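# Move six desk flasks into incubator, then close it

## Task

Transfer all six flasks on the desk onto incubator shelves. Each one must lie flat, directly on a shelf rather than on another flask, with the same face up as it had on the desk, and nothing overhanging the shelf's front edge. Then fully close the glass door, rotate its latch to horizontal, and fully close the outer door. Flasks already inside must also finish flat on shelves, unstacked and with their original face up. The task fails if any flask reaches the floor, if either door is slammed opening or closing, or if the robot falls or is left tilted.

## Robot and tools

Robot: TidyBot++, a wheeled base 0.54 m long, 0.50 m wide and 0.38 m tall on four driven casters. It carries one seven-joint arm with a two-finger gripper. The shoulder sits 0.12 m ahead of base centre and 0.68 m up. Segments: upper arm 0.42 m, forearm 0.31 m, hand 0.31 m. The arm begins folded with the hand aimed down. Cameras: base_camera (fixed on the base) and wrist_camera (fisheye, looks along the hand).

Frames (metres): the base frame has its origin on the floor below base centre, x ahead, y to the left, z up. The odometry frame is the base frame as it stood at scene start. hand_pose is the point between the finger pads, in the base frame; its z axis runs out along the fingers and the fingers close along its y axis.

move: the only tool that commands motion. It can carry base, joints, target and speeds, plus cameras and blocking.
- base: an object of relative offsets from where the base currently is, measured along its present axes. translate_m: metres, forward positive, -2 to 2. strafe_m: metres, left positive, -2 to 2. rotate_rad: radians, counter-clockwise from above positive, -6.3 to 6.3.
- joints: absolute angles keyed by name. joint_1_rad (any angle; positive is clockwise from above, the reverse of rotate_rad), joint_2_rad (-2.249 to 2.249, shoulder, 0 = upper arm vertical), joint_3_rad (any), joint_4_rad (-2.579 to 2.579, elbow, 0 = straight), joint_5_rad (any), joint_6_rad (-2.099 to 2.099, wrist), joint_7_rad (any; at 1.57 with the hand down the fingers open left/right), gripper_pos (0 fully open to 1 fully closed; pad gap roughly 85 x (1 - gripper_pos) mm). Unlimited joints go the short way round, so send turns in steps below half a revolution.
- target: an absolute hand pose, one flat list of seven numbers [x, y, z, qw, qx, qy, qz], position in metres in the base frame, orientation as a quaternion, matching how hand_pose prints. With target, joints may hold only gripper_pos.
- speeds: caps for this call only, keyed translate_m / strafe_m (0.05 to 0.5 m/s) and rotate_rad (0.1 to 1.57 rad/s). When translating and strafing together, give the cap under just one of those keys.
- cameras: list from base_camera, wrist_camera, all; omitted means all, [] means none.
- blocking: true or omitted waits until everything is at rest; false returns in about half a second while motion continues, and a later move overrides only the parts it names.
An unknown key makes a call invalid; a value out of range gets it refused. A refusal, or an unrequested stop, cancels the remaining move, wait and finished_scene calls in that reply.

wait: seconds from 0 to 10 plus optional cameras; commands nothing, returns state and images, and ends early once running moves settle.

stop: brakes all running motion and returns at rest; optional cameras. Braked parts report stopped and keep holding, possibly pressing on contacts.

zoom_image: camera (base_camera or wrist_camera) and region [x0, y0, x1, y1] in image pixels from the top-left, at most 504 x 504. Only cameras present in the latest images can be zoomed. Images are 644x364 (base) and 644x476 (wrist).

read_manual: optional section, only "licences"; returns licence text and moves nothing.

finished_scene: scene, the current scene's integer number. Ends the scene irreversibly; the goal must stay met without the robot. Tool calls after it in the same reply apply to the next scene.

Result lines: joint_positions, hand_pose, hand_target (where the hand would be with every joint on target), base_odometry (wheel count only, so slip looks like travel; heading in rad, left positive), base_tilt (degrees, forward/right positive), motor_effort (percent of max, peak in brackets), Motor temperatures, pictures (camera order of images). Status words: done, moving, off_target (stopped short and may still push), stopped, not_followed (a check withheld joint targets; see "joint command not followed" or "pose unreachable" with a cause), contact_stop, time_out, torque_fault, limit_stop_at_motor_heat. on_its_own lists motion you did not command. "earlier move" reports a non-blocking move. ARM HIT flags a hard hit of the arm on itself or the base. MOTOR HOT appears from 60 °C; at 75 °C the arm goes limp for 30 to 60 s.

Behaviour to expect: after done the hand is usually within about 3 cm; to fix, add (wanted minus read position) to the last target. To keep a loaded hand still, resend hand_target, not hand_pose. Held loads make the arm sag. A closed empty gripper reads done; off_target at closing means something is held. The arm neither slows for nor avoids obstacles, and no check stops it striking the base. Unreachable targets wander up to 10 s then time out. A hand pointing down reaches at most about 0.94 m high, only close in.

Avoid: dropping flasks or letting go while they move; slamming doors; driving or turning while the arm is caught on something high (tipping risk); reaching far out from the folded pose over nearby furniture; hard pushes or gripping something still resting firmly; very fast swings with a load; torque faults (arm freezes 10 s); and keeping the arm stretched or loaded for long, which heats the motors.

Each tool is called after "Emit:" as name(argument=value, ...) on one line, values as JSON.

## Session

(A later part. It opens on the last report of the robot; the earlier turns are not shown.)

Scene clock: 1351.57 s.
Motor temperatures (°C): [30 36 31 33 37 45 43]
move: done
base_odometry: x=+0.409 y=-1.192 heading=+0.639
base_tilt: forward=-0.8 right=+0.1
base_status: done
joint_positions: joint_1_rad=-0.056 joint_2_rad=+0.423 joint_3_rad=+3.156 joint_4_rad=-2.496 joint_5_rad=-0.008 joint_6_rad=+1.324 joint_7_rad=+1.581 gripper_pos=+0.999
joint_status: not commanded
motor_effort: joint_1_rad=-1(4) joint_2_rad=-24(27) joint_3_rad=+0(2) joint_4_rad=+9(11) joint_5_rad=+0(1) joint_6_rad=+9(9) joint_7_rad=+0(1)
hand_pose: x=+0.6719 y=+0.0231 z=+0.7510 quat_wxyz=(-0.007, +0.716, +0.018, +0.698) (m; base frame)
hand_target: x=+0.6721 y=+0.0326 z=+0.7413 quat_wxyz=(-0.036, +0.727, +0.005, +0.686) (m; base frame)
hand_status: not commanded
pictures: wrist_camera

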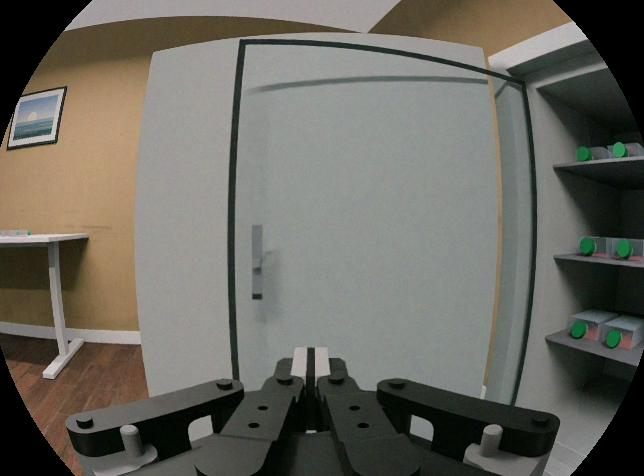

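Emit:
move(base={"rotate_rad": -1.311}, cameras=[])

Emit:
move(base={"translate_m": -0.3}, cameras=[])

Emit:
move(base={"strafe_m": 0.58})

Scene clock: 1367.10 s.
Motor temperatures (°C): [30 36 31 33 37 45 43]
move: done
base_odometry: x=+0.409 y=-1.192 heading=-0.671
base_tilt: forward=-0.8 right=+0.1
base_status: done
joint_positions: joint_1_rad=-0.054 joint_2_rad=+0.423 joint_3_rad=+3.156 joint_4_rad=-2.496 joint_5_rad=-0.008 joint_6_rad=+1.324 joint_7_rad=+1.581 gripper_pos=+0.999
joint_status: not commanded
motor_effort: joint_1_rad=+0(4) joint_2_rad=-24(26) joint_3_rad=-1(3) joint_4_rad=+8(10) joint_5_rad=+0(1) joint_6_rad=+9(9) joint_7_rad=+0(1)
hand_pose: x=+0.6719 y=+0.0216 z=+0.7510 quat_wxyz=(-0.006, +0.716, +0.017, +0.698) (m; base frame)
hand_target: x=+0.6721 y=+0.0326 z=+0.7413 quat_wxyz=(-0.036, +0.727, +0.005, +0.686) (m; base frame)
hand_status: not commanded
pictures: none
No camera images: "cameras" was empty.

Scene clock: 1368.87 s.
Motor temperatures (°C): [30 36 31 33 37 45 43]
move: done
base_odometry: x=+0.174 y=-1.005 heading=-0.672
base_tilt: forward=-0.8 right=+0.2
base_status: done
joint_positions: joint_1_rad=-0.054 joint_2_rad=+0.423 joint_3_rad=+3.156 joint_4_rad=-2.498 joint_5_rad=-0.008 joint_6_rad=+1.324 joint_7_rad=+1.581 gripper_pos=+0.999
joint_status: not commanded
motor_effort: joint_1_rad=-1(2) joint_2_rad=-24(28) joint_3_rad=+0(1) joint_4_rad=+8(11) joint_5_rad=+0(1) joint_6_rad=+9(10) joint_7_rad=+1(1)
hand_pose: x=+0.6716 y=+0.0216 z=+0.7510 quat_wxyz=(-0.006, +0.716, +0.017, +0.698) (m; base frame)
hand_target: x=+0.6721 y=+0.0326 z=+0.7413 quat_wxyz=(-0.036, +0.727, +0.005, +0.686) (m; base frame)
hand_status: not commanded
pictures: none
No camera images: "cameras" was empty.

Scene clock: 1371.17 s.
Motor temperatures (°C): [30 36 31 33 37 45 43]
move: done
base_odometry: x=+0.535 y=-0.551 heading=-0.672
base_tilt: forward=-0.8 right=+0.1
base_status: done
joint_positions: joint_1_rad=-0.062 joint_2_rad=+0.423 joint_3_rad=+3.156 joint_4_rad=-2.498 joint_5_rad=-0.008 joint_6_rad=+1.324 joint_7_rad=+1.581 gripper_pos=+0.999
joint_status: not commanded
motor_effort: joint_1_rad=-1(5) joint_2_rad=-24(25) joint_3_rad=-1(3) joint_4_rad=+9(9) joint_5_rad=+0(2) joint_6_rad=+8(9) joint_7_rad=+0(1)
hand_pose: x=+0.6714 y=+0.0264 z=+0.7510 quat_wxyz=(-0.009, +0.716, +0.020, +0.698) (m; base frame)
hand_target: x=+0.6721 y=+0.0326 z=+0.7413 quat_wxyz=(-0.036, +0.727, +0.005, +0.686) (m; base frame)
hand_status: not commanded
pictures: base_camera, wrist_camera

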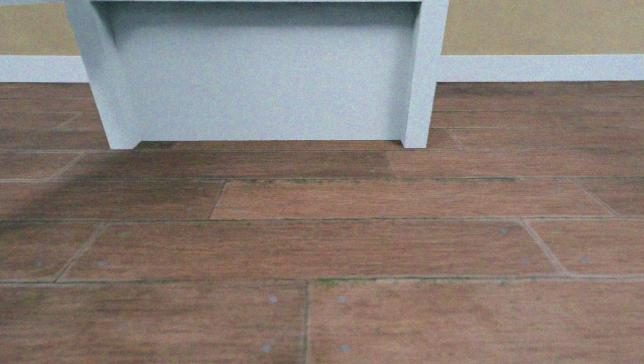

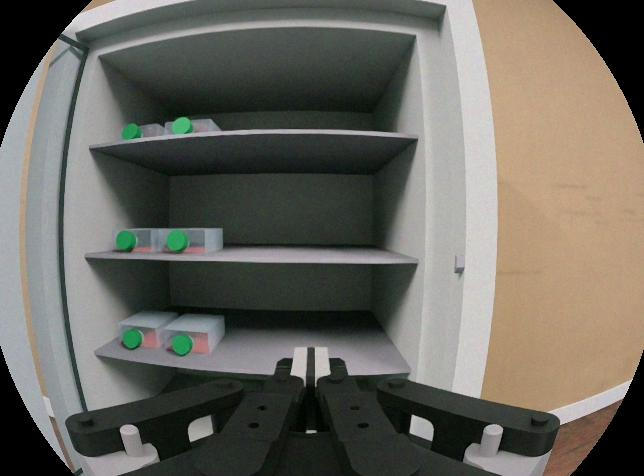

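Emit:
move(joints={"joint_1_rad": -0.05, "joint_2_rad": 0.0, "joint_4_rad": -2.3, "joint_6_rad": 0.6, "gripper_pos": 0.0}, base={"translate_m": -0.5}, cameras=[])

Emit:
move(base={"rotate_rad": 1.571}, cameras=[])

Emit:
move(base={"translate_m": 0.9, "strafe_m": 0.5}, joints={"joint_2_rad": 0.0, "joint_4_rad": -1.6, "joint_6_rad": -0.8})

Scene clock: 1437.83 s.
Motor temperatures (°C): [30 37 31 33 37 45 43]
move: done
base_odometry: x=+0.144 y=-0.239 heading=-0.672
base_tilt: forward=-0.8 right=+0.2
base_status: done
joint_positions: joint_1_rad=-0.062 joint_2_rad=-0.001 joint_3_rad=+3.156 joint_4_rad=-2.318 joint_5_rad=-0.008 joint_6_rad=+0.673 joint_7_rad=+1.581 gripper_pos=+0.000
joint_status: all done
motor_effort: joint_1_rad=-1(2) joint_2_rad=-17(28) joint_3_rad=+0(1) joint_4_rad=+17(19) joint_5_rad=+0(1) joint_6_rad=+9(10) joint_7_rad=+0(1)
hand_pose: x=+0.6593 y=+0.0255 z=+0.8665 quat_wxyz=(-0.013, +0.732, +0.017, +0.681) (m; base frame)
hand_target: x=+0.6617 y=+0.0250 z=+0.8530 quat_wxyz=(-0.030, +0.751, +0.000, +0.659) (m; base frame)
hand_status: not commanded
pictures: none
No camera images: "cameras" was empty.

Scene clock: 1440.13 s.
Motor temperatures (°C): [30 36 31 33 37 45 43]
move: done
base_odometry: x=+0.144 y=-0.239 heading=+0.898
base_tilt: forward=-0.8 right=+0.1
base_status: done
joint_positions: joint_1_rad=-0.058 joint_2_rad=-0.001 joint_3_rad=+3.154 joint_4_rad=-2.313 joint_5_rad=-0.008 joint_6_rad=+0.672 joint_7_rad=+1.581 gripper_pos=+0.000
joint_status: not commanded
motor_effort: joint_1_rad=-1(3) joint_2_rad=-17(19) joint_3_rad=+0(2) joint_4_rad=+17(18) joint_5_rad=+0(1) joint_6_rad=+8(9) joint_7_rad=+1(1)
hand_pose: x=+0.6607 y=+0.0248 z=+0.8692 quat_wxyz=(-0.013, +0.731, +0.017, +0.682) (m; base frame)
hand_target: x=+0.6617 y=+0.0250 z=+0.8530 quat_wxyz=(-0.030, +0.751, +0.000, +0.659) (m; base frame)
hand_status: not commanded
pictures: none
No camera images: "cameras" was empty.

Scene clock: 1443.60 s.
Motor temperatures (°C): [30 36 31 33 37 45 43]
move: done
base_odometry: x=+0.313 y=+0.776 heading=+0.899
base_tilt: forward=-0.8 right=+0.1
base_status: done
joint_positions: joint_1_rad=-0.058 joint_2_rad=+0.000 joint_3_rad=+3.154 joint_4_rad=-1.618 joint_5_rad=-0.008 joint_6_rad=-0.728 joint_7_rad=+1.581 gripper_pos=+0.000
joint_status: all done
motor_effort: joint_1_rad=-1(3) joint_2_rad=-20(23) joint_3_rad=-1(2) joint_4_rad=+20(21) joint_5_rad=+0(1) joint_6_rad=+6(10) joint_7_rad=+1(1)
hand_pose: x=+0.6549 y=+0.0277 z=+0.8703 quat_wxyz=(-0.011, +0.921, +0.024, +0.388) (m; base frame)
hand_target: x=+0.6432 y=+0.0211 z=+0.8638 quat_wxyz=(-0.013, +0.932, -0.003, +0.362) (m; base frame)
hand_status: not commanded
pictures: base_camera, wrist_camera

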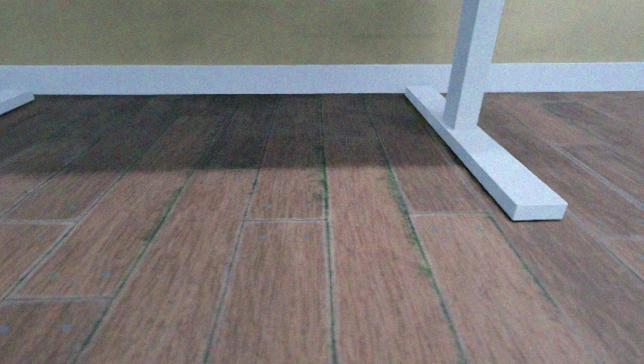

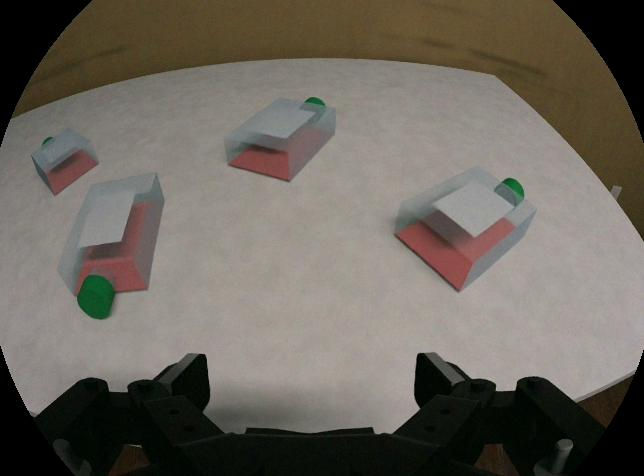

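Emit:
move()

Scene clock: 1484.23 s.
Motor temperatures (°C): [30 36 31 34 37 45 43]
base_odometry: x=+0.313 y=+0.776 heading=+0.899
base_tilt: forward=-0.8 right=+0.1
base_status: done
joint_positions: joint_1_rad=-0.058 joint_2_rad=+0.000 joint_3_rad=+3.154 joint_4_rad=-1.618 joint_5_rad=-0.008 joint_6_rad=-0.728 joint_7_rad=+1.581 gripper_pos=+0.000
joint_status: all done
motor_effort: joint_1_rad=-1(3) joint_2_rad=-20(23) joint_3_rad=+0(2) joint_4_rad=+20(21) joint_5_rad=+0(1) joint_6_rad=+6(10) joint_7_rad=+1(1)
hand_pose: x=+0.6549 y=+0.0277 z=+0.8702 quat_wxyz=(-0.011, +0.921, +0.024, +0.388) (m; base frame)
hand_target: x=+0.6432 y=+0.0211 z=+0.8638 quat_wxyz=(-0.013, +0.932, -0.003, +0.362) (m; base frame)
hand_status: not commanded
pictures: base_camera, wrist_camera

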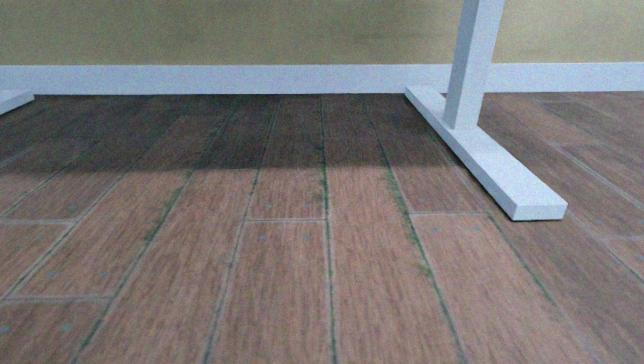

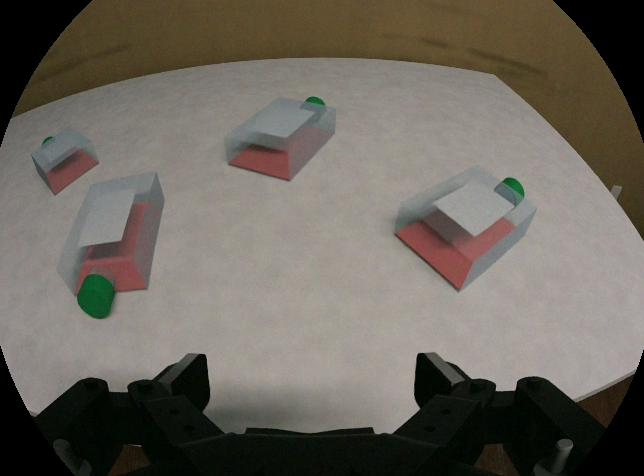

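Emit:
zoom_image(camera="wrist_camera", region=[0, 40, 380, 340])

Emit:
zoom_image(camera="wrist_camera", region=[340, 120, 600, 320])

Scaled by 1.326.

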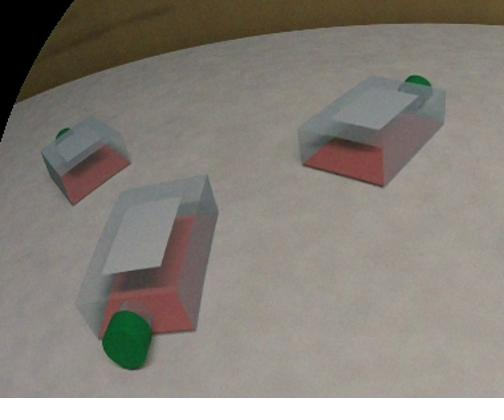

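Scaled by 1.938.

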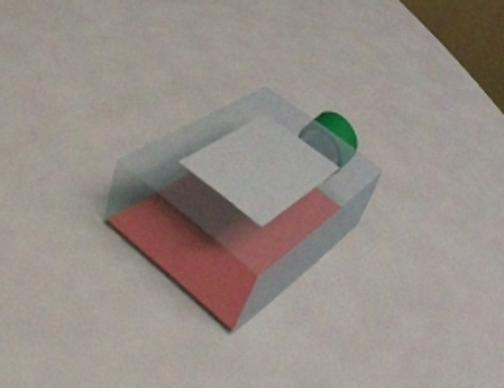

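Emit:
move(base={"translate_m": 0.25}, speeds={"translate_m": 0.2}, joints={"joint_1_rad": -0.05, "joint_2_rad": 0.122, "joint_4_rad": -0.979, "joint_6_rad": -2.06, "joint_7_rad": 1.57})

Scene clock: 1718.33 s.
Motor temperatures (°C): [30 36 31 35 37 45 43]
move: done
base_odometry: x=+0.469 y=+0.972 heading=+0.900
base_tilt: forward=-0.8 right=+0.1
base_status: done
joint_positions: joint_1_rad=-0.058 joint_2_rad=+0.116 joint_3_rad=+3.154 joint_4_rad=-0.997 joint_5_rad=-0.008 joint_6_rad=-1.985 joint_7_rad=+1.581 gripper_pos=+0.000
joint_status: all done
motor_effort: joint_1_rad=-1(3) joint_2_rad=-19(22) joint_3_rad=+0(2) joint_4_rad=+15(21) joint_5_rad=+0(1) joint_6_rad=+1(8) joint_7_rad=+0(1)
hand_pose: x=+0.4628 y=+0.0198 z=+0.9275 quat_wxyz=(-0.003, +0.999, +0.030, +0.021) (m; base frame)
hand_target: x=+0.4443 y=+0.0129 z=+0.9305 quat_wxyz=(+0.004, +1.000, +0.018, -0.010) (m; base frame)
hand_status: not commanded
pictures: base_camera, wrist_camera

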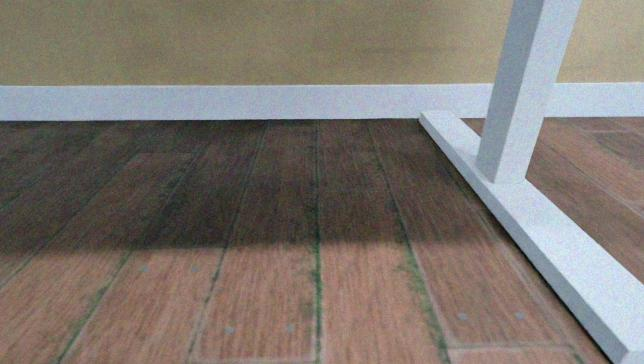

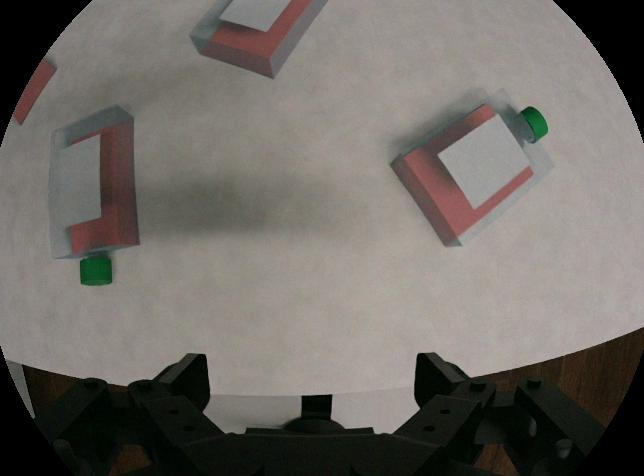

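Emit:
zoom_image(camera="wrist_camera", region=[370, 70, 570, 260])

Emit:
zoom_image(camera="wrist_camera", region=[0, 90, 200, 300])

Scaled by 2.520.

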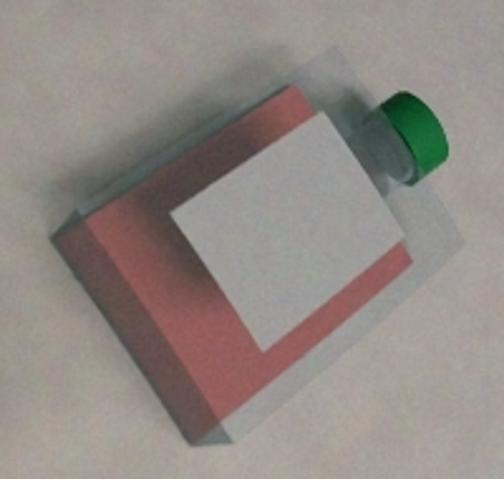

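Scaled by 2.400.

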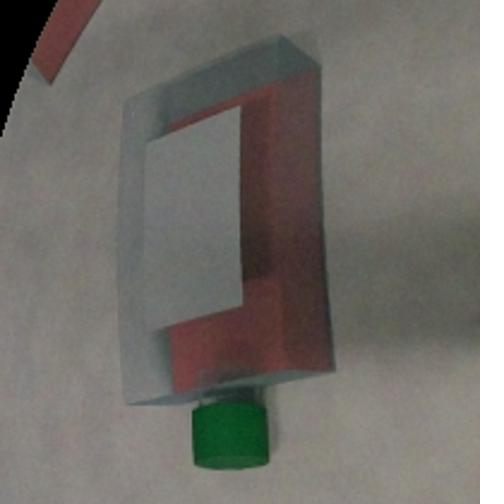

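Emit:
move(base={"translate_m": -0.113, "strafe_m": 0.10, "rotate_rad": 0.2}, speeds={"translate_m": 0.2}, joints={"joint_1_rad": -0.05, "joint_2_rad": -0.365, "joint_4_rad": -2.06, "joint_6_rad": -0.43, "joint_7_rad": 1.57}, cameras=["wrist_camera"])

Scene clock: 1948.87 s.
Motor temperatures (°C): [30 36 30 34 37 45 43]
move: done
base_odometry: x=+0.320 y=+0.946 heading=+1.100
base_tilt: forward=-0.8 right=+0.1
base_status: done
joint_positions: joint_1_rad=-0.058 joint_2_rad=-0.348 joint_3_rad=+3.151 joint_4_rad=-2.049 joint_5_rad=-0.008 joint_6_rad=-0.505 joint_7_rad=+1.581 gripper_pos=+0.000
joint_status: all done
motor_effort: joint_1_rad=-1(5) joint_2_rad=-8(23) joint_3_rad=+0(3) joint_4_rad=+21(21) joint_5_rad=+0(2) joint_6_rad=+8(8) joint_7_rad=+1(2)
hand_pose: x=+0.5373 y=+0.0223 z=+0.8517 quat_wxyz=(-0.013, +0.892, +0.023, +0.451) (m; base frame)
hand_target: x=+0.5452 y=+0.0175 z=+0.8721 quat_wxyz=(-0.009, +0.873, +0.019, +0.487) (m; base frame)
hand_status: not commanded
pictures: wrist_camera

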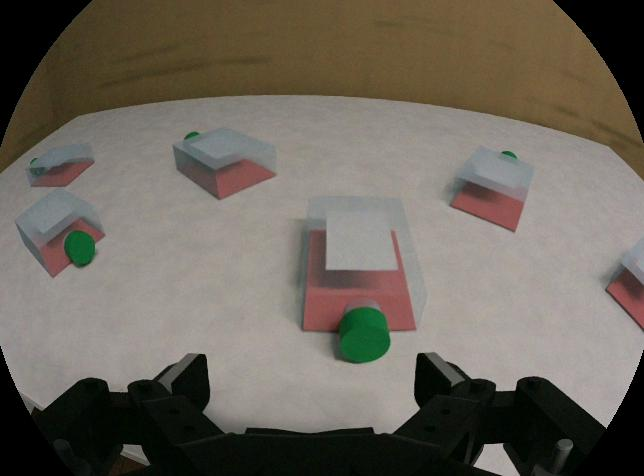

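Emit:
move(base={"strafe_m": -0.0276}, speeds={"strafe_m": 0.1}, joints={"joint_1_rad": -0.05, "joint_2_rad": -0.35, "joint_4_rad": -2.218, "joint_6_rad": -0.155, "joint_7_rad": 1.57}, cameras=["wrist_camera"])

Scene clock: 1988.77 s.
Motor temperatures (°C): [29 36 30 34 37 45 43]
move: done
base_odometry: x=+0.344 y=+0.933 heading=+1.100
base_tilt: forward=-0.8 right=+0.2
base_status: done
joint_positions: joint_1_rad=-0.058 joint_2_rad=-0.349 joint_3_rad=+3.151 joint_4_rad=-2.210 joint_5_rad=-0.008 joint_6_rad=-0.229 joint_7_rad=+1.581 gripper_pos=+0.000
joint_status: all done
motor_effort: joint_1_rad=-1(3) joint_2_rad=-8(10) joint_3_rad=+0(2) joint_4_rad=+20(21) joint_5_rad=+0(1) joint_6_rad=+8(8) joint_7_rad=+0(1)
hand_pose: x=+0.5461 y=+0.0221 z=+0.8325 quat_wxyz=(-0.014, +0.865, +0.022, +0.501) (m; base frame)
hand_target: x=+0.5550 y=+0.0186 z=+0.8490 quat_wxyz=(-0.010, +0.847, +0.019, +0.530) (m; base frame)
hand_status: not commanded
pictures: wrist_camera

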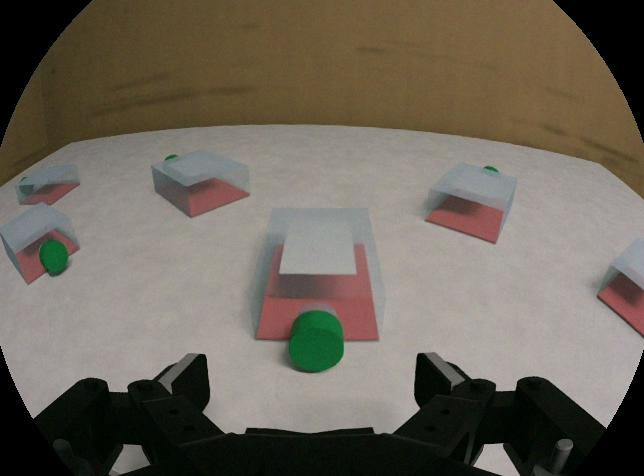

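Emit:
move(joints={"joint_1_rad": -0.05, "joint_2_rad": -0.30, "joint_4_rad": -2.288, "joint_6_rad": -0.055, "joint_7_rad": 1.57}, cameras=["wrist_camera"])

Scene clock: 2000.40 s.
Motor temperatures (°C): [29 36 30 34 37 45 43]
move: done
base_odometry: x=+0.344 y=+0.933 heading=+1.100
base_tilt: forward=-0.8 right=+0.2
base_status: not commanded
joint_positions: joint_1_rad=-0.058 joint_2_rad=-0.310 joint_3_rad=+3.151 joint_4_rad=-2.283 joint_5_rad=-0.008 joint_6_rad=-0.126 joint_7_rad=+1.581 gripper_pos=+0.000
joint_status: all done
motor_effort: joint_1_rad=-1(2) joint_2_rad=-8(10) joint_3_rad=+0(1) joint_4_rad=+20(21) joint_5_rad=+0(1) joint_6_rad=+8(9) joint_7_rad=+0(1)
hand_pose: x=+0.5485 y=+0.0221 z=+0.8029 quat_wxyz=(-0.013, +0.867, +0.021, +0.498) (m; base frame)
hand_target: x=+0.5590 y=+0.0191 z=+0.8148 quat_wxyz=(-0.010, +0.853, +0.020, +0.522) (m; base frame)
hand_status: not commanded
pictures: wrist_camera

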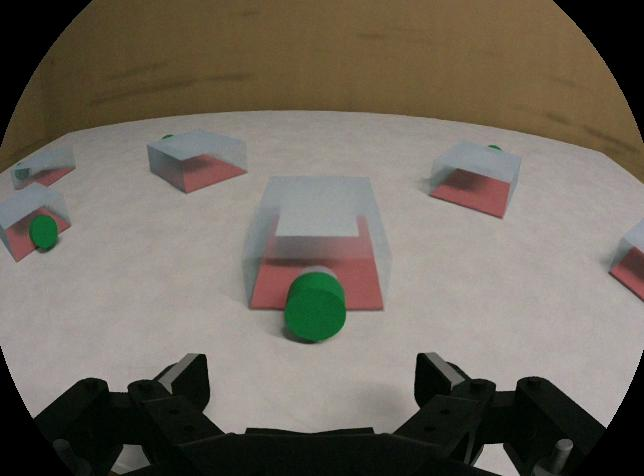

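Emit:
move(joints={"joint_1_rad": -0.05, "joint_2_rad": -0.288, "joint_4_rad": -2.308, "joint_6_rad": -0.025, "joint_7_rad": 1.57}, cameras=["wrist_camera"])

Emit:
move(base={"translate_m": 0.059}, speeds={"translate_m": 0.08}, cameras=["wrist_camera"])

Scene clock: 2034.50 s.
Motor temperatures (°C): [29 36 30 34 37 45 43]
move: done
base_odometry: x=+0.344 y=+0.933 heading=+1.100
base_tilt: forward=-0.8 right=+0.2
base_status: not commanded
joint_positions: joint_1_rad=-0.058 joint_2_rad=-0.303 joint_3_rad=+3.151 joint_4_rad=-2.301 joint_5_rad=-0.008 joint_6_rad=-0.093 joint_7_rad=+1.581 gripper_pos=+0.000
joint_status: all done
motor_effort: joint_1_rad=-1(2) joint_2_rad=-8(9) joint_3_rad=+0(1) joint_4_rad=+20(21) joint_5_rad=+0(0) joint_6_rad=+8(8) joint_7_rad=+1(1)
hand_pose: x=+0.5494 y=+0.0220 z=+0.7987 quat_wxyz=(-0.013, +0.865, +0.021, +0.502) (m; base frame)
hand_target: x=+0.5593 y=+0.0192 z=+0.8066 quat_wxyz=(-0.010, +0.853, +0.020, +0.521) (m; base frame)
hand_status: not commanded
pictures: wrist_camera

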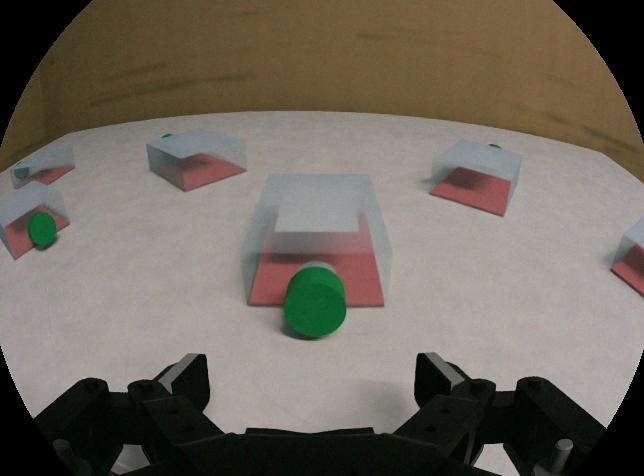

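Scene clock: 2035.73 s.
Motor temperatures (°C): [29 36 30 34 37 45 43]
move: done
base_odometry: x=+0.371 y=+0.986 heading=+1.100
base_tilt: forward=-0.8 right=+0.1
base_status: done
joint_positions: joint_1_rad=-0.058 joint_2_rad=-0.296 joint_3_rad=+3.151 joint_4_rad=-2.302 joint_5_rad=-0.008 joint_6_rad=-0.092 joint_7_rad=+1.581 gripper_pos=+0.000
joint_status: not commanded
motor_effort: joint_1_rad=-1(2) joint_2_rad=-9(11) joint_3_rad=+0(1) joint_4_rad=+19(21) joint_5_rad=+0(0) joint_6_rad=+7(8) joint_7_rad=+0(1)
hand_pose: x=+0.5499 y=+0.0221 z=+0.7955 quat_wxyz=(-0.013, +0.866, +0.021, +0.499) (m; base frame)
hand_target: x=+0.5593 y=+0.0192 z=+0.8066 quat_wxyz=(-0.010, +0.853, +0.020, +0.521) (m; base frame)
hand_status: not commanded
pictures: wrist_camera

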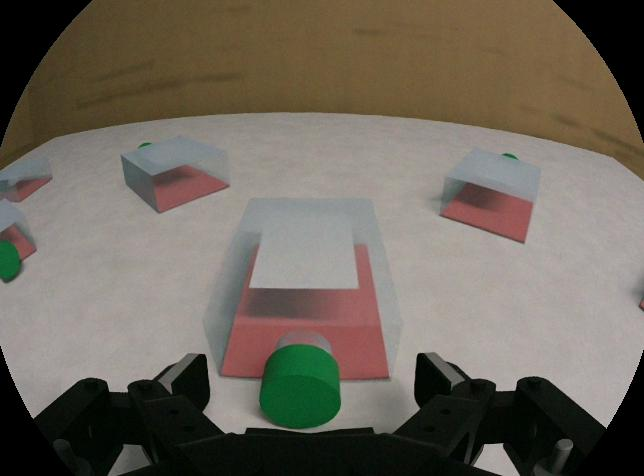

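Emit:
move(joints={"gripper_pos": 0.6}, cameras=["wrist_camera"])

Emit:
move(joints={"gripper_pos": 0.8}, cameras=["wrist_camera"])

Scene clock: 2050.20 s.
Motor temperatures (°C): [29 36 30 34 37 45 43]
move: done
base_odometry: x=+0.371 y=+0.986 heading=+1.100
base_tilt: forward=-0.8 right=+0.1
base_status: not commanded
joint_positions: joint_1_rad=-0.058 joint_2_rad=-0.296 joint_3_rad=+3.151 joint_4_rad=-2.302 joint_5_rad=-0.008 joint_6_rad=-0.092 joint_7_rad=+1.581 gripper_pos=+0.600
joint_status: all done
motor_effort: joint_1_rad=-1(2) joint_2_rad=-8(9) joint_3_rad=+0(0) joint_4_rad=+19(20) joint_5_rad=+0(0) joint_6_rad=+8(8) joint_7_rad=+0(1)
hand_pose: x=+0.5499 y=+0.0221 z=+0.7955 quat_wxyz=(-0.013, +0.866, +0.021, +0.499) (m; base frame)
hand_target: x=+0.5593 y=+0.0192 z=+0.8066 quat_wxyz=(-0.010, +0.853, +0.020, +0.521) (m; base frame)
hand_status: not commanded
pictures: wrist_camera

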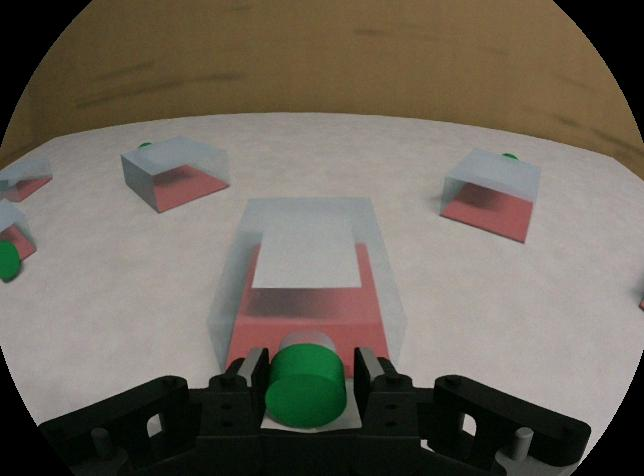

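Scene clock: 2050.83 s.
Motor temperatures (°C): [29 36 30 34 37 45 43]
move: off_target
base_odometry: x=+0.371 y=+0.986 heading=+1.100
base_tilt: forward=-0.8 right=+0.1
base_status: not commanded
joint_positions: joint_1_rad=-0.058 joint_2_rad=-0.296 joint_3_rad=+3.151 joint_4_rad=-2.302 joint_5_rad=-0.008 joint_6_rad=-0.091 joint_7_rad=+1.581 gripper_pos=+0.686
joint_status: gripper_pos off_target (ended at +0.686, target +0.800)
motor_effort: joint_1_rad=-2(2) joint_2_rad=-9(9) joint_3_rad=+0(1) joint_4_rad=+20(20) joint_5_rad=+0(1) joint_6_rad=+7(8) joint_7_rad=+1(1)
hand_pose: x=+0.5501 y=+0.0221 z=+0.7958 quat_wxyz=(-0.013, +0.866, +0.021, +0.499) (m; base frame)
hand_target: x=+0.5593 y=+0.0192 z=+0.8066 quat_wxyz=(-0.010, +0.853, +0.020, +0.521) (m; base frame)
hand_status: not commanded
pictures: wrist_camera

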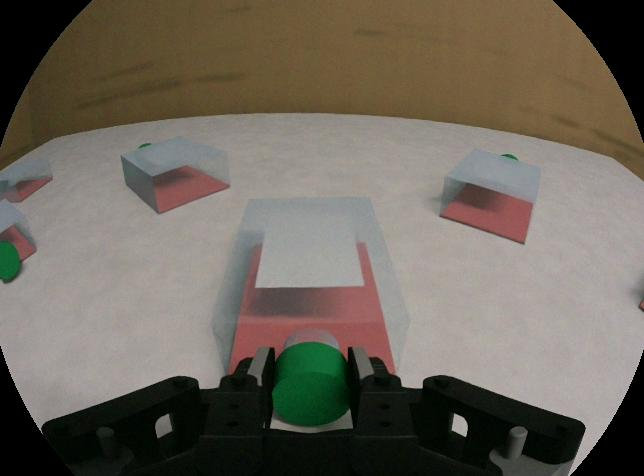

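Emit:
move(joints={"joint_1_rad": -0.05, "joint_2_rad": -0.376, "joint_4_rad": -2.08, "joint_6_rad": -0.436, "gripper_pos": 0.88})

Scene clock: 2070.00 s.
Motor temperatures (°C): [29 36 30 34 37 45 43]
move: off_target
base_odometry: x=+0.371 y=+0.986 heading=+1.100
base_tilt: forward=-0.8 right=+0.1
base_status: not commanded
joint_positions: joint_1_rad=-0.058 joint_2_rad=-0.360 joint_3_rad=+3.151 joint_4_rad=-2.100 joint_5_rad=-0.008 joint_6_rad=-0.367 joint_7_rad=+1.581 gripper_pos=+0.686
joint_status: gripper_pos off_target (ended at +0.686, target +0.880); the others done
motor_effort: joint_1_rad=-1(3) joint_2_rad=-8(12) joint_3_rad=+0(1) joint_4_rad=+21(22) joint_5_rad=+0(0) joint_6_rad=+9(10) joint_7_rad=+0(1)
hand_pose: x=+0.5477 y=+0.0224 z=+0.8636 quat_wxyz=(-0.014, +0.869, +0.022, +0.494) (m; base frame)
hand_target: x=+0.5380 y=+0.0172 z=+0.8637 quat_wxyz=(-0.008, +0.877, +0.019, +0.480) (m; base frame)
hand_status: not commanded
pictures: base_camera, wrist_camera

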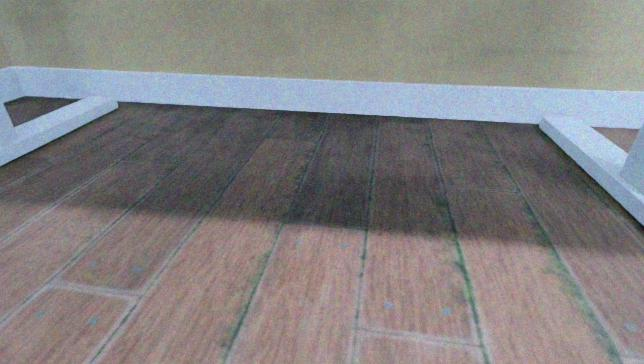

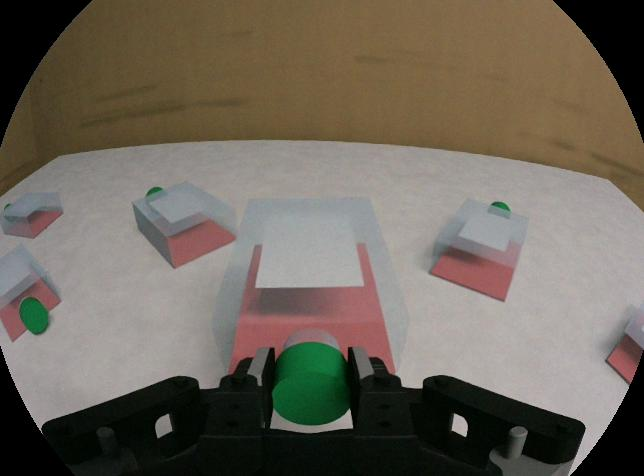

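Emit:
move(base={"translate_m": -0.35}, speeds={"translate_m": 0.3}, cameras=["wrist_camera"])

Emit:
move(base={"translate_m": -0.905, "strafe_m": -0.534, "rotate_rad": -1.772}, speeds={"translate_m": 0.35, "rotate_rad": 0.6})

Scene clock: 2123.07 s.
Motor temperatures (°C): [29 35 30 34 37 45 43]
move: done
base_odometry: x=+0.213 y=+0.674 heading=+1.100
base_tilt: forward=-0.8 right=+0.2
base_status: done
joint_positions: joint_1_rad=-0.058 joint_2_rad=-0.369 joint_3_rad=+3.151 joint_4_rad=-2.099 joint_5_rad=-0.008 joint_6_rad=-0.373 joint_7_rad=+1.581 gripper_pos=+0.686
joint_status: not commanded
motor_effort: joint_1_rad=+0(2) joint_2_rad=-8(12) joint_3_rad=+0(2) joint_4_rad=+22(23) joint_5_rad=+0(1) joint_6_rad=+9(9) joint_7_rad=+1(1)
hand_pose: x=+0.5454 y=+0.0223 z=+0.8663 quat_wxyz=(-0.014, +0.868, +0.022, +0.496) (m; base frame)
hand_target: x=+0.5380 y=+0.0172 z=+0.8637 quat_wxyz=(-0.008, +0.877, +0.019, +0.480) (m; base frame)
hand_status: not commanded
pictures: wrist_camera

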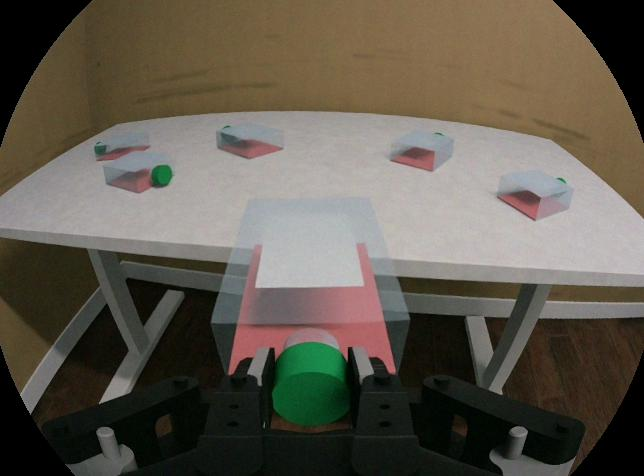

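Scene clock: 2127.13 s.
Motor temperatures (°C): [29 35 30 34 37 45 43]
move: done
base_odometry: x=+0.278 y=-0.375 heading=-0.672
base_tilt: forward=-0.8 right=+0.2
base_status: done
joint_positions: joint_1_rad=-0.057 joint_2_rad=-0.368 joint_3_rad=+3.151 joint_4_rad=-2.099 joint_5_rad=-0.008 joint_6_rad=-0.373 joint_7_rad=+1.581 gripper_pos=+0.686
joint_status: not commanded
motor_effort: joint_1_rad=-1(3) joint_2_rad=-8(11) joint_3_rad=+0(3) joint_4_rad=+22(22) joint_5_rad=+0(1) joint_6_rad=+8(9) joint_7_rad=+0(1)
hand_pose: x=+0.5455 y=+0.0219 z=+0.8661 quat_wxyz=(-0.014, +0.868, +0.022, +0.496) (m; base frame)
hand_target: x=+0.5380 y=+0.0172 z=+0.8637 quat_wxyz=(-0.008, +0.877, +0.019, +0.480) (m; base frame)
hand_status: not commanded
pictures: base_camera, wrist_camera

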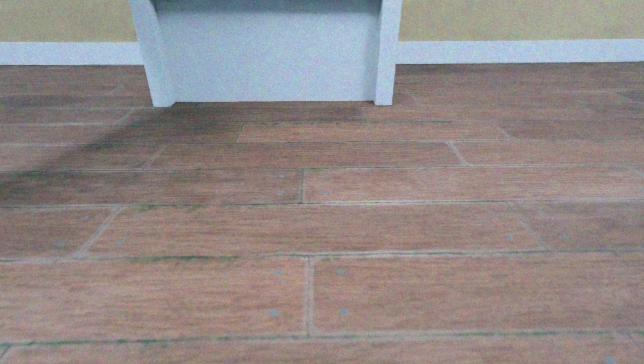

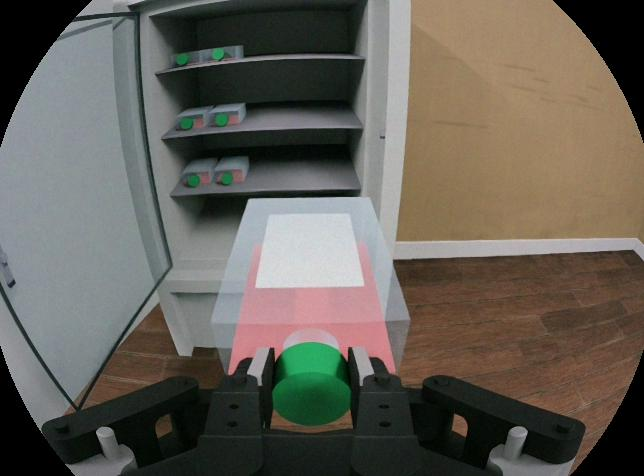

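Emit:
move(base={"translate_m": 0.62, "strafe_m": -0.065}, speeds={"translate_m": 0.3}, joints={"joint_1_rad": -0.05, "joint_2_rad": -0.332, "joint_4_rad": -2.185, "joint_6_rad": -0.19})

Scene clock: 2267.47 s.
Motor temperatures (°C): [29 35 30 35 37 45 43]
move: done
base_odometry: x=+0.723 y=-0.812 heading=-0.673
base_tilt: forward=-0.8 right=+0.1
base_status: done
joint_positions: joint_1_rad=-0.057 joint_2_rad=-0.330 joint_3_rad=+3.151 joint_4_rad=-2.184 joint_5_rad=-0.008 joint_6_rad=-0.256 joint_7_rad=+1.581 gripper_pos=+0.686
joint_status: all done
motor_effort: joint_1_rad=-2(2) joint_2_rad=-10(11) joint_3_rad=+0(1) joint_4_rad=+21(22) joint_5_rad=+0(1) joint_6_rad=+8(10) joint_7_rad=+1(2)
hand_pose: x=+0.5513 y=+0.0220 z=+0.8323 quat_wxyz=(-0.013, +0.870, +0.021, +0.493) (m; base frame)
hand_target: x=+0.5607 y=+0.0188 z=+0.8505 quat_wxyz=(-0.010, +0.853, +0.020, +0.522) (m; base frame)
hand_status: not commanded
pictures: base_camera, wrist_camera

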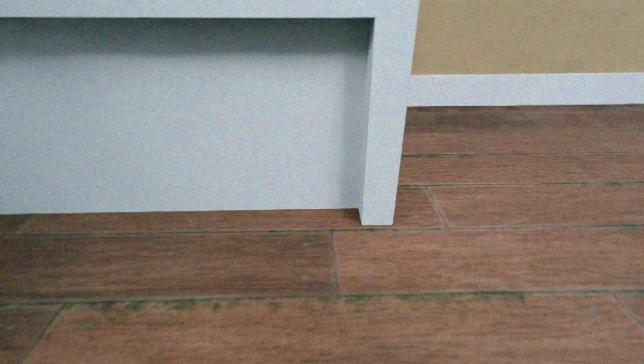

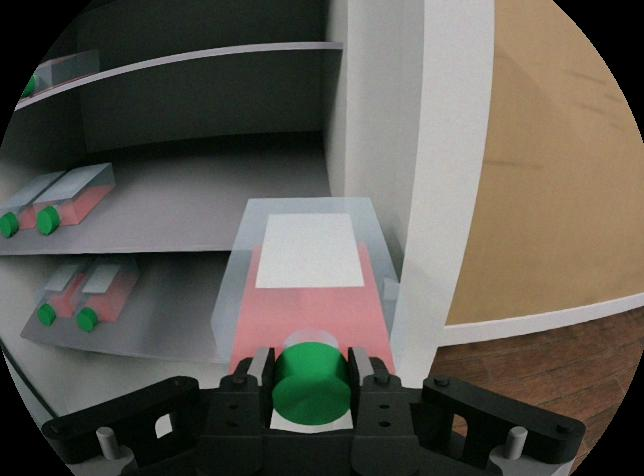

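Emit:
zoom_image(camera="wrist_camera", region=[220, 0, 520, 400])

Scaled by 1.260.

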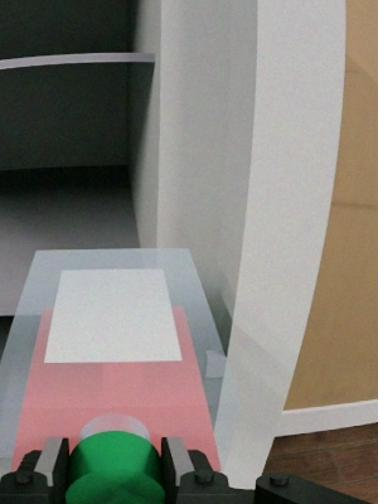

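Emit:
move(base={"rotate_rad": 0.035})

Scene clock: 2381.60 s.
Motor temperatures (°C): [29 35 30 34 37 45 43]
move: done
base_odometry: x=+0.723 y=-0.813 heading=-0.638
base_tilt: forward=-0.8 right=+0.1
base_status: done
joint_positions: joint_1_rad=-0.057 joint_2_rad=-0.330 joint_3_rad=+3.151 joint_4_rad=-2.184 joint_5_rad=-0.008 joint_6_rad=-0.256 joint_7_rad=+1.581 gripper_pos=+0.686
joint_status: not commanded
motor_effort: joint_1_rad=-1(3) joint_2_rad=-9(10) joint_3_rad=+0(3) joint_4_rad=+21(21) joint_5_rad=+0(0) joint_6_rad=+9(9) joint_7_rad=+0(1)
hand_pose: x=+0.5513 y=+0.0221 z=+0.8323 quat_wxyz=(-0.013, +0.870, +0.022, +0.493) (m; base frame)
hand_target: x=+0.5607 y=+0.0188 z=+0.8505 quat_wxyz=(-0.010, +0.853, +0.020, +0.522) (m; base frame)
hand_status: not commanded
pictures: base_camera, wrist_camera

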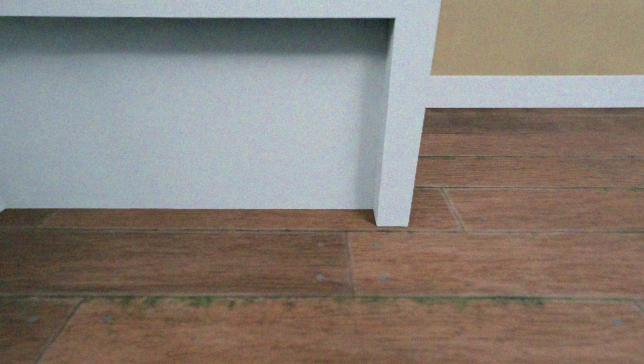

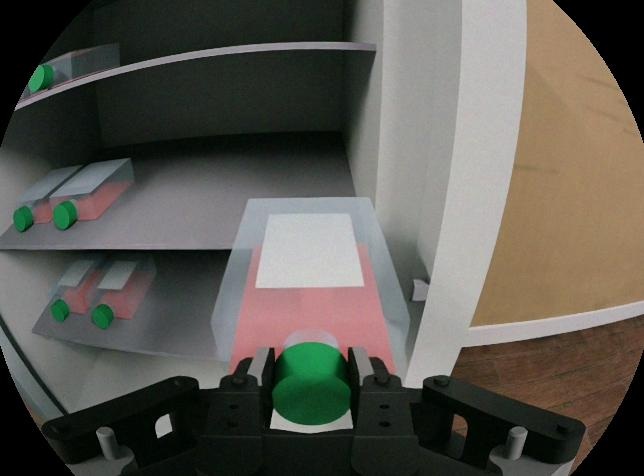

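Emit:
zoom_image(camera="wrist_camera", region=[0, 120, 260, 370])

Scaled by 1.938.

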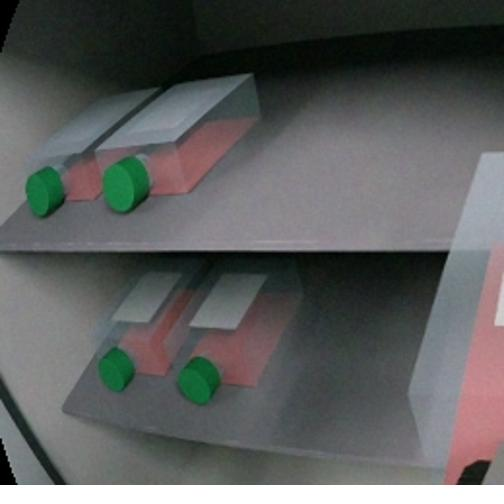

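Emit:
move(base={"translate_m": 0.16, "strafe_m": 0.017}, speeds={"translate_m": 0.15})

Scene clock: 2457.93 s.
Motor temperatures (°C): [29 35 30 34 36 45 43]
move: done
base_odometry: x=+0.862 y=-0.894 heading=-0.637
base_tilt: forward=-0.8 right=+0.1
base_status: done
joint_positions: joint_1_rad=-0.057 joint_2_rad=-0.328 joint_3_rad=+3.151 joint_4_rad=-2.184 joint_5_rad=-0.008 joint_6_rad=-0.256 joint_7_rad=+1.581 gripper_pos=+0.686
joint_status: not commanded
motor_effort: joint_1_rad=-1(2) joint_2_rad=-9(11) joint_3_rad=+0(1) joint_4_rad=+21(22) joint_5_rad=+0(1) joint_6_rad=+9(9) joint_7_rad=+0(1)
hand_pose: x=+0.5514 y=+0.0221 z=+0.8314 quat_wxyz=(-0.013, +0.870, +0.022, +0.492) (m; base frame)
hand_target: x=+0.5607 y=+0.0188 z=+0.8505 quat_wxyz=(-0.010, +0.853, +0.020, +0.522) (m; base frame)
hand_status: not commanded
pictures: base_camera, wrist_camera

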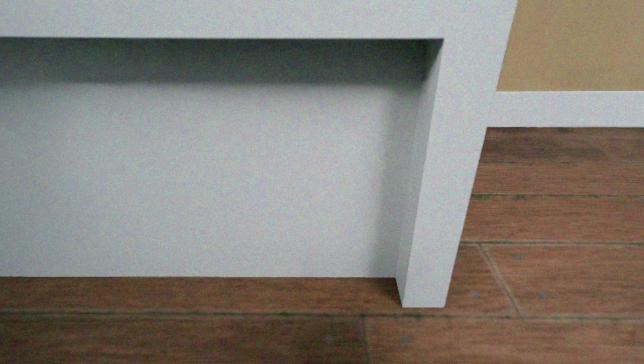

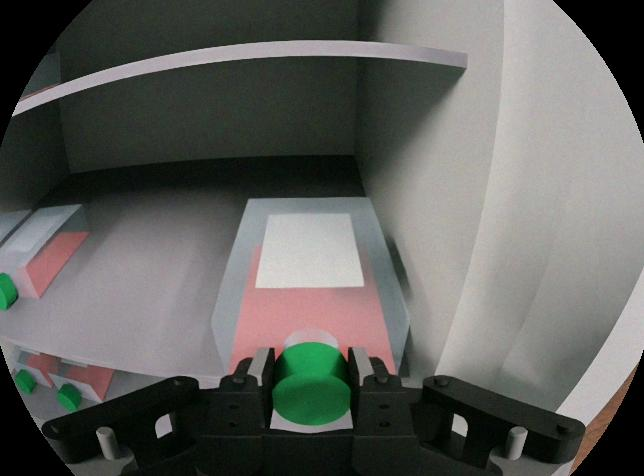

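Emit:
move(base={"translate_m": 0.083}, speeds={"translate_m": 0.1}, cameras=["wrist_camera"])

Scene clock: 2509.43 s.
Motor temperatures (°C): [29 35 30 34 36 45 43]
move: done
base_odometry: x=+0.929 y=-0.943 heading=-0.637
base_tilt: forward=-0.8 right=+0.1
base_status: done
joint_positions: joint_1_rad=-0.066 joint_2_rad=-0.328 joint_3_rad=+3.137 joint_4_rad=-2.192 joint_5_rad=-0.008 joint_6_rad=-0.253 joint_7_rad=+1.581 gripper_pos=+0.686
joint_status: not commanded
motor_effort: joint_1_rad=+4(5) joint_2_rad=-9(11) joint_3_rad=+4(7) joint_4_rad=+21(24) joint_5_rad=+1(2) joint_6_rad=+9(12) joint_7_rad=+1(1)
hand_pose: x=+0.5491 y=+0.0327 z=+0.8276 quat_wxyz=(-0.017, +0.871, +0.033, +0.490) (m; base frame)
hand_target: x=+0.5607 y=+0.0188 z=+0.8505 quat_wxyz=(-0.010, +0.853, +0.020, +0.522) (m; base frame)
hand_status: not commanded
pictures: wrist_camera

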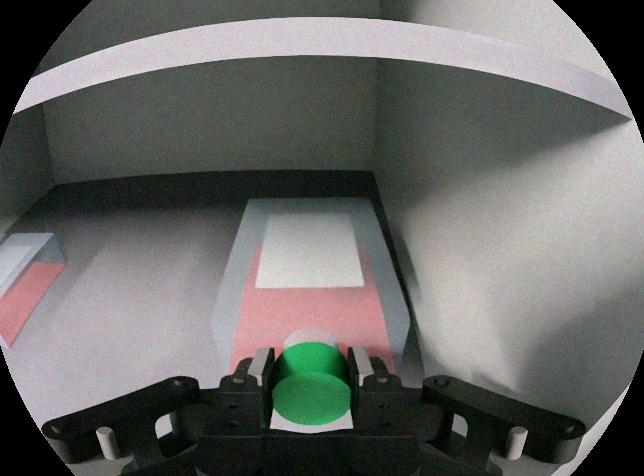

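Emit:
move(base={"strafe_m": 0.014}, speeds={"strafe_m": 0.08}, cameras=["wrist_camera"])

Scene clock: 2522.80 s.
Motor temperatures (°C): [29 35 30 34 36 45 43]
move: done
base_odometry: x=+0.937 y=-0.932 heading=-0.637
base_tilt: forward=-0.8 right=+0.1
base_status: done
joint_positions: joint_1_rad=-0.057 joint_2_rad=-0.328 joint_3_rad=+3.144 joint_4_rad=-2.192 joint_5_rad=-0.008 joint_6_rad=-0.253 joint_7_rad=+1.581 gripper_pos=+0.686
joint_status: not commanded
motor_effort: joint_1_rad=-1(4) joint_2_rad=-9(10) joint_3_rad=+0(5) joint_4_rad=+21(22) joint_5_rad=+0(1) joint_6_rad=+8(9) joint_7_rad=+1(1)
hand_pose: x=+0.5496 y=+0.0254 z=+0.8276 quat_wxyz=(-0.014, +0.871, +0.025, +0.490) (m; base frame)
hand_target: x=+0.5607 y=+0.0188 z=+0.8505 quat_wxyz=(-0.010, +0.853, +0.020, +0.522) (m; base frame)
hand_status: not commanded
pictures: wrist_camera

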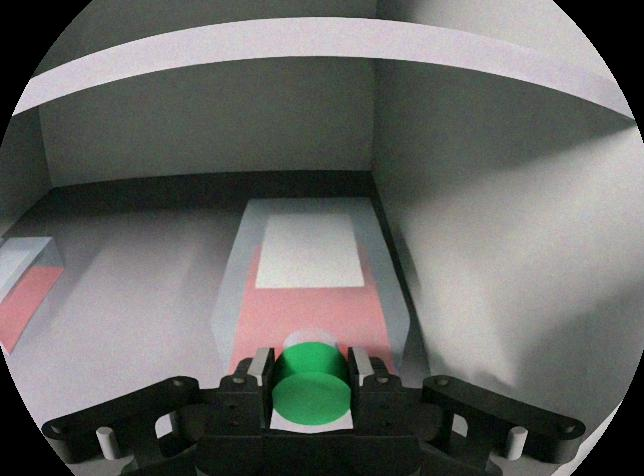

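Emit:
move(joints={"joint_1_rad": -0.05, "joint_2_rad": -0.308, "joint_4_rad": -2.266, "joint_6_rad": -0.084}, cameras=["wrist_camera"])

Scene clock: 2547.27 s.
Motor temperatures (°C): [29 35 30 34 36 45 43]
move: done
base_odometry: x=+0.937 y=-0.932 heading=-0.637
base_tilt: forward=-0.8 right=+0.1
base_status: not commanded
joint_positions: joint_1_rad=-0.057 joint_2_rad=-0.318 joint_3_rad=+3.144 joint_4_rad=-2.266 joint_5_rad=-0.008 joint_6_rad=-0.160 joint_7_rad=+1.581 gripper_pos=+0.686
joint_status: all done
motor_effort: joint_1_rad=-1(2) joint_2_rad=-9(10) joint_3_rad=+0(1) joint_4_rad=+20(22) joint_5_rad=+0(1) joint_6_rad=+9(9) joint_7_rad=+0(1)
hand_pose: x=+0.5465 y=+0.0250 z=+0.8063 quat_wxyz=(-0.014, +0.869, +0.025, +0.494) (m; base frame)
hand_target: x=+0.5596 y=+0.0191 z=+0.8228 quat_wxyz=(-0.010, +0.852, +0.020, +0.522) (m; base frame)
hand_status: not commanded
pictures: wrist_camera

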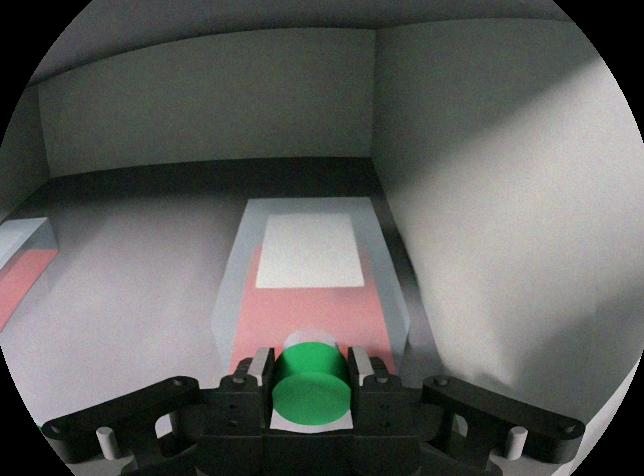

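Emit:
move(joints={"joint_1_rad": -0.05, "joint_2_rad": -0.302, "joint_4_rad": -2.297, "joint_6_rad": -0.034}, cameras=["wrist_camera"])

Scene clock: 2559.77 s.
Motor temperatures (°C): [29 35 30 34 36 45 43]
move: done
base_odometry: x=+0.937 y=-0.932 heading=-0.637
base_tilt: forward=-0.8 right=+0.1
base_status: not commanded
joint_positions: joint_1_rad=-0.057 joint_2_rad=-0.315 joint_3_rad=+3.144 joint_4_rad=-2.295 joint_5_rad=-0.008 joint_6_rad=-0.107 joint_7_rad=+1.581 gripper_pos=+0.686
joint_status: all done
motor_effort: joint_1_rad=-1(2) joint_2_rad=-9(10) joint_3_rad=+0(1) joint_4_rad=+21(22) joint_5_rad=+0(1) joint_6_rad=+8(9) joint_7_rad=+1(1)
hand_pose: x=+0.5471 y=+0.0249 z=+0.8031 quat_wxyz=(-0.014, +0.864, +0.025, +0.503) (m; base frame)
hand_target: x=+0.5592 y=+0.0192 z=+0.8165 quat_wxyz=(-0.010, +0.849, +0.020, +0.528) (m; base frame)
hand_status: not commanded
pictures: wrist_camera

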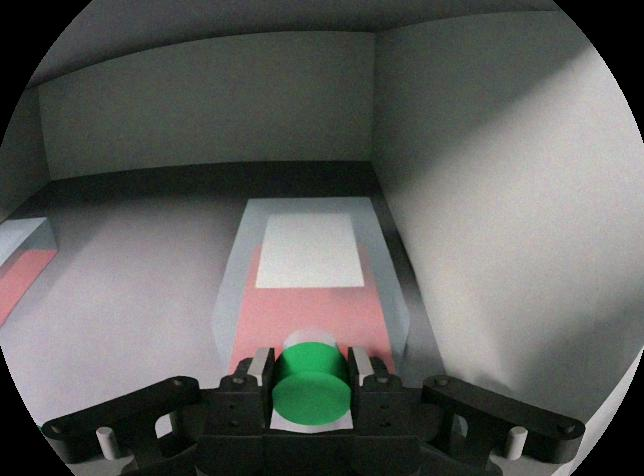

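Emit:
zoom_image(camera="wrist_camera", region=[180, 180, 460, 440])

Scaled by 1.800.

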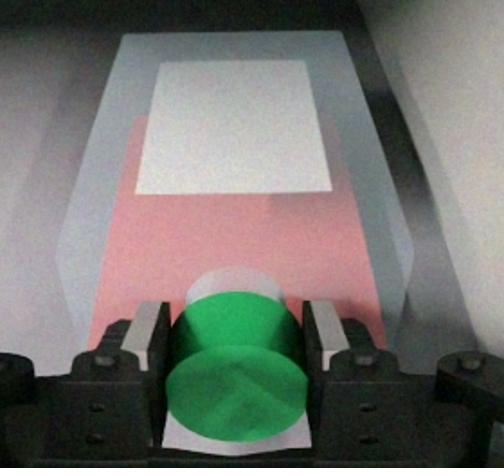

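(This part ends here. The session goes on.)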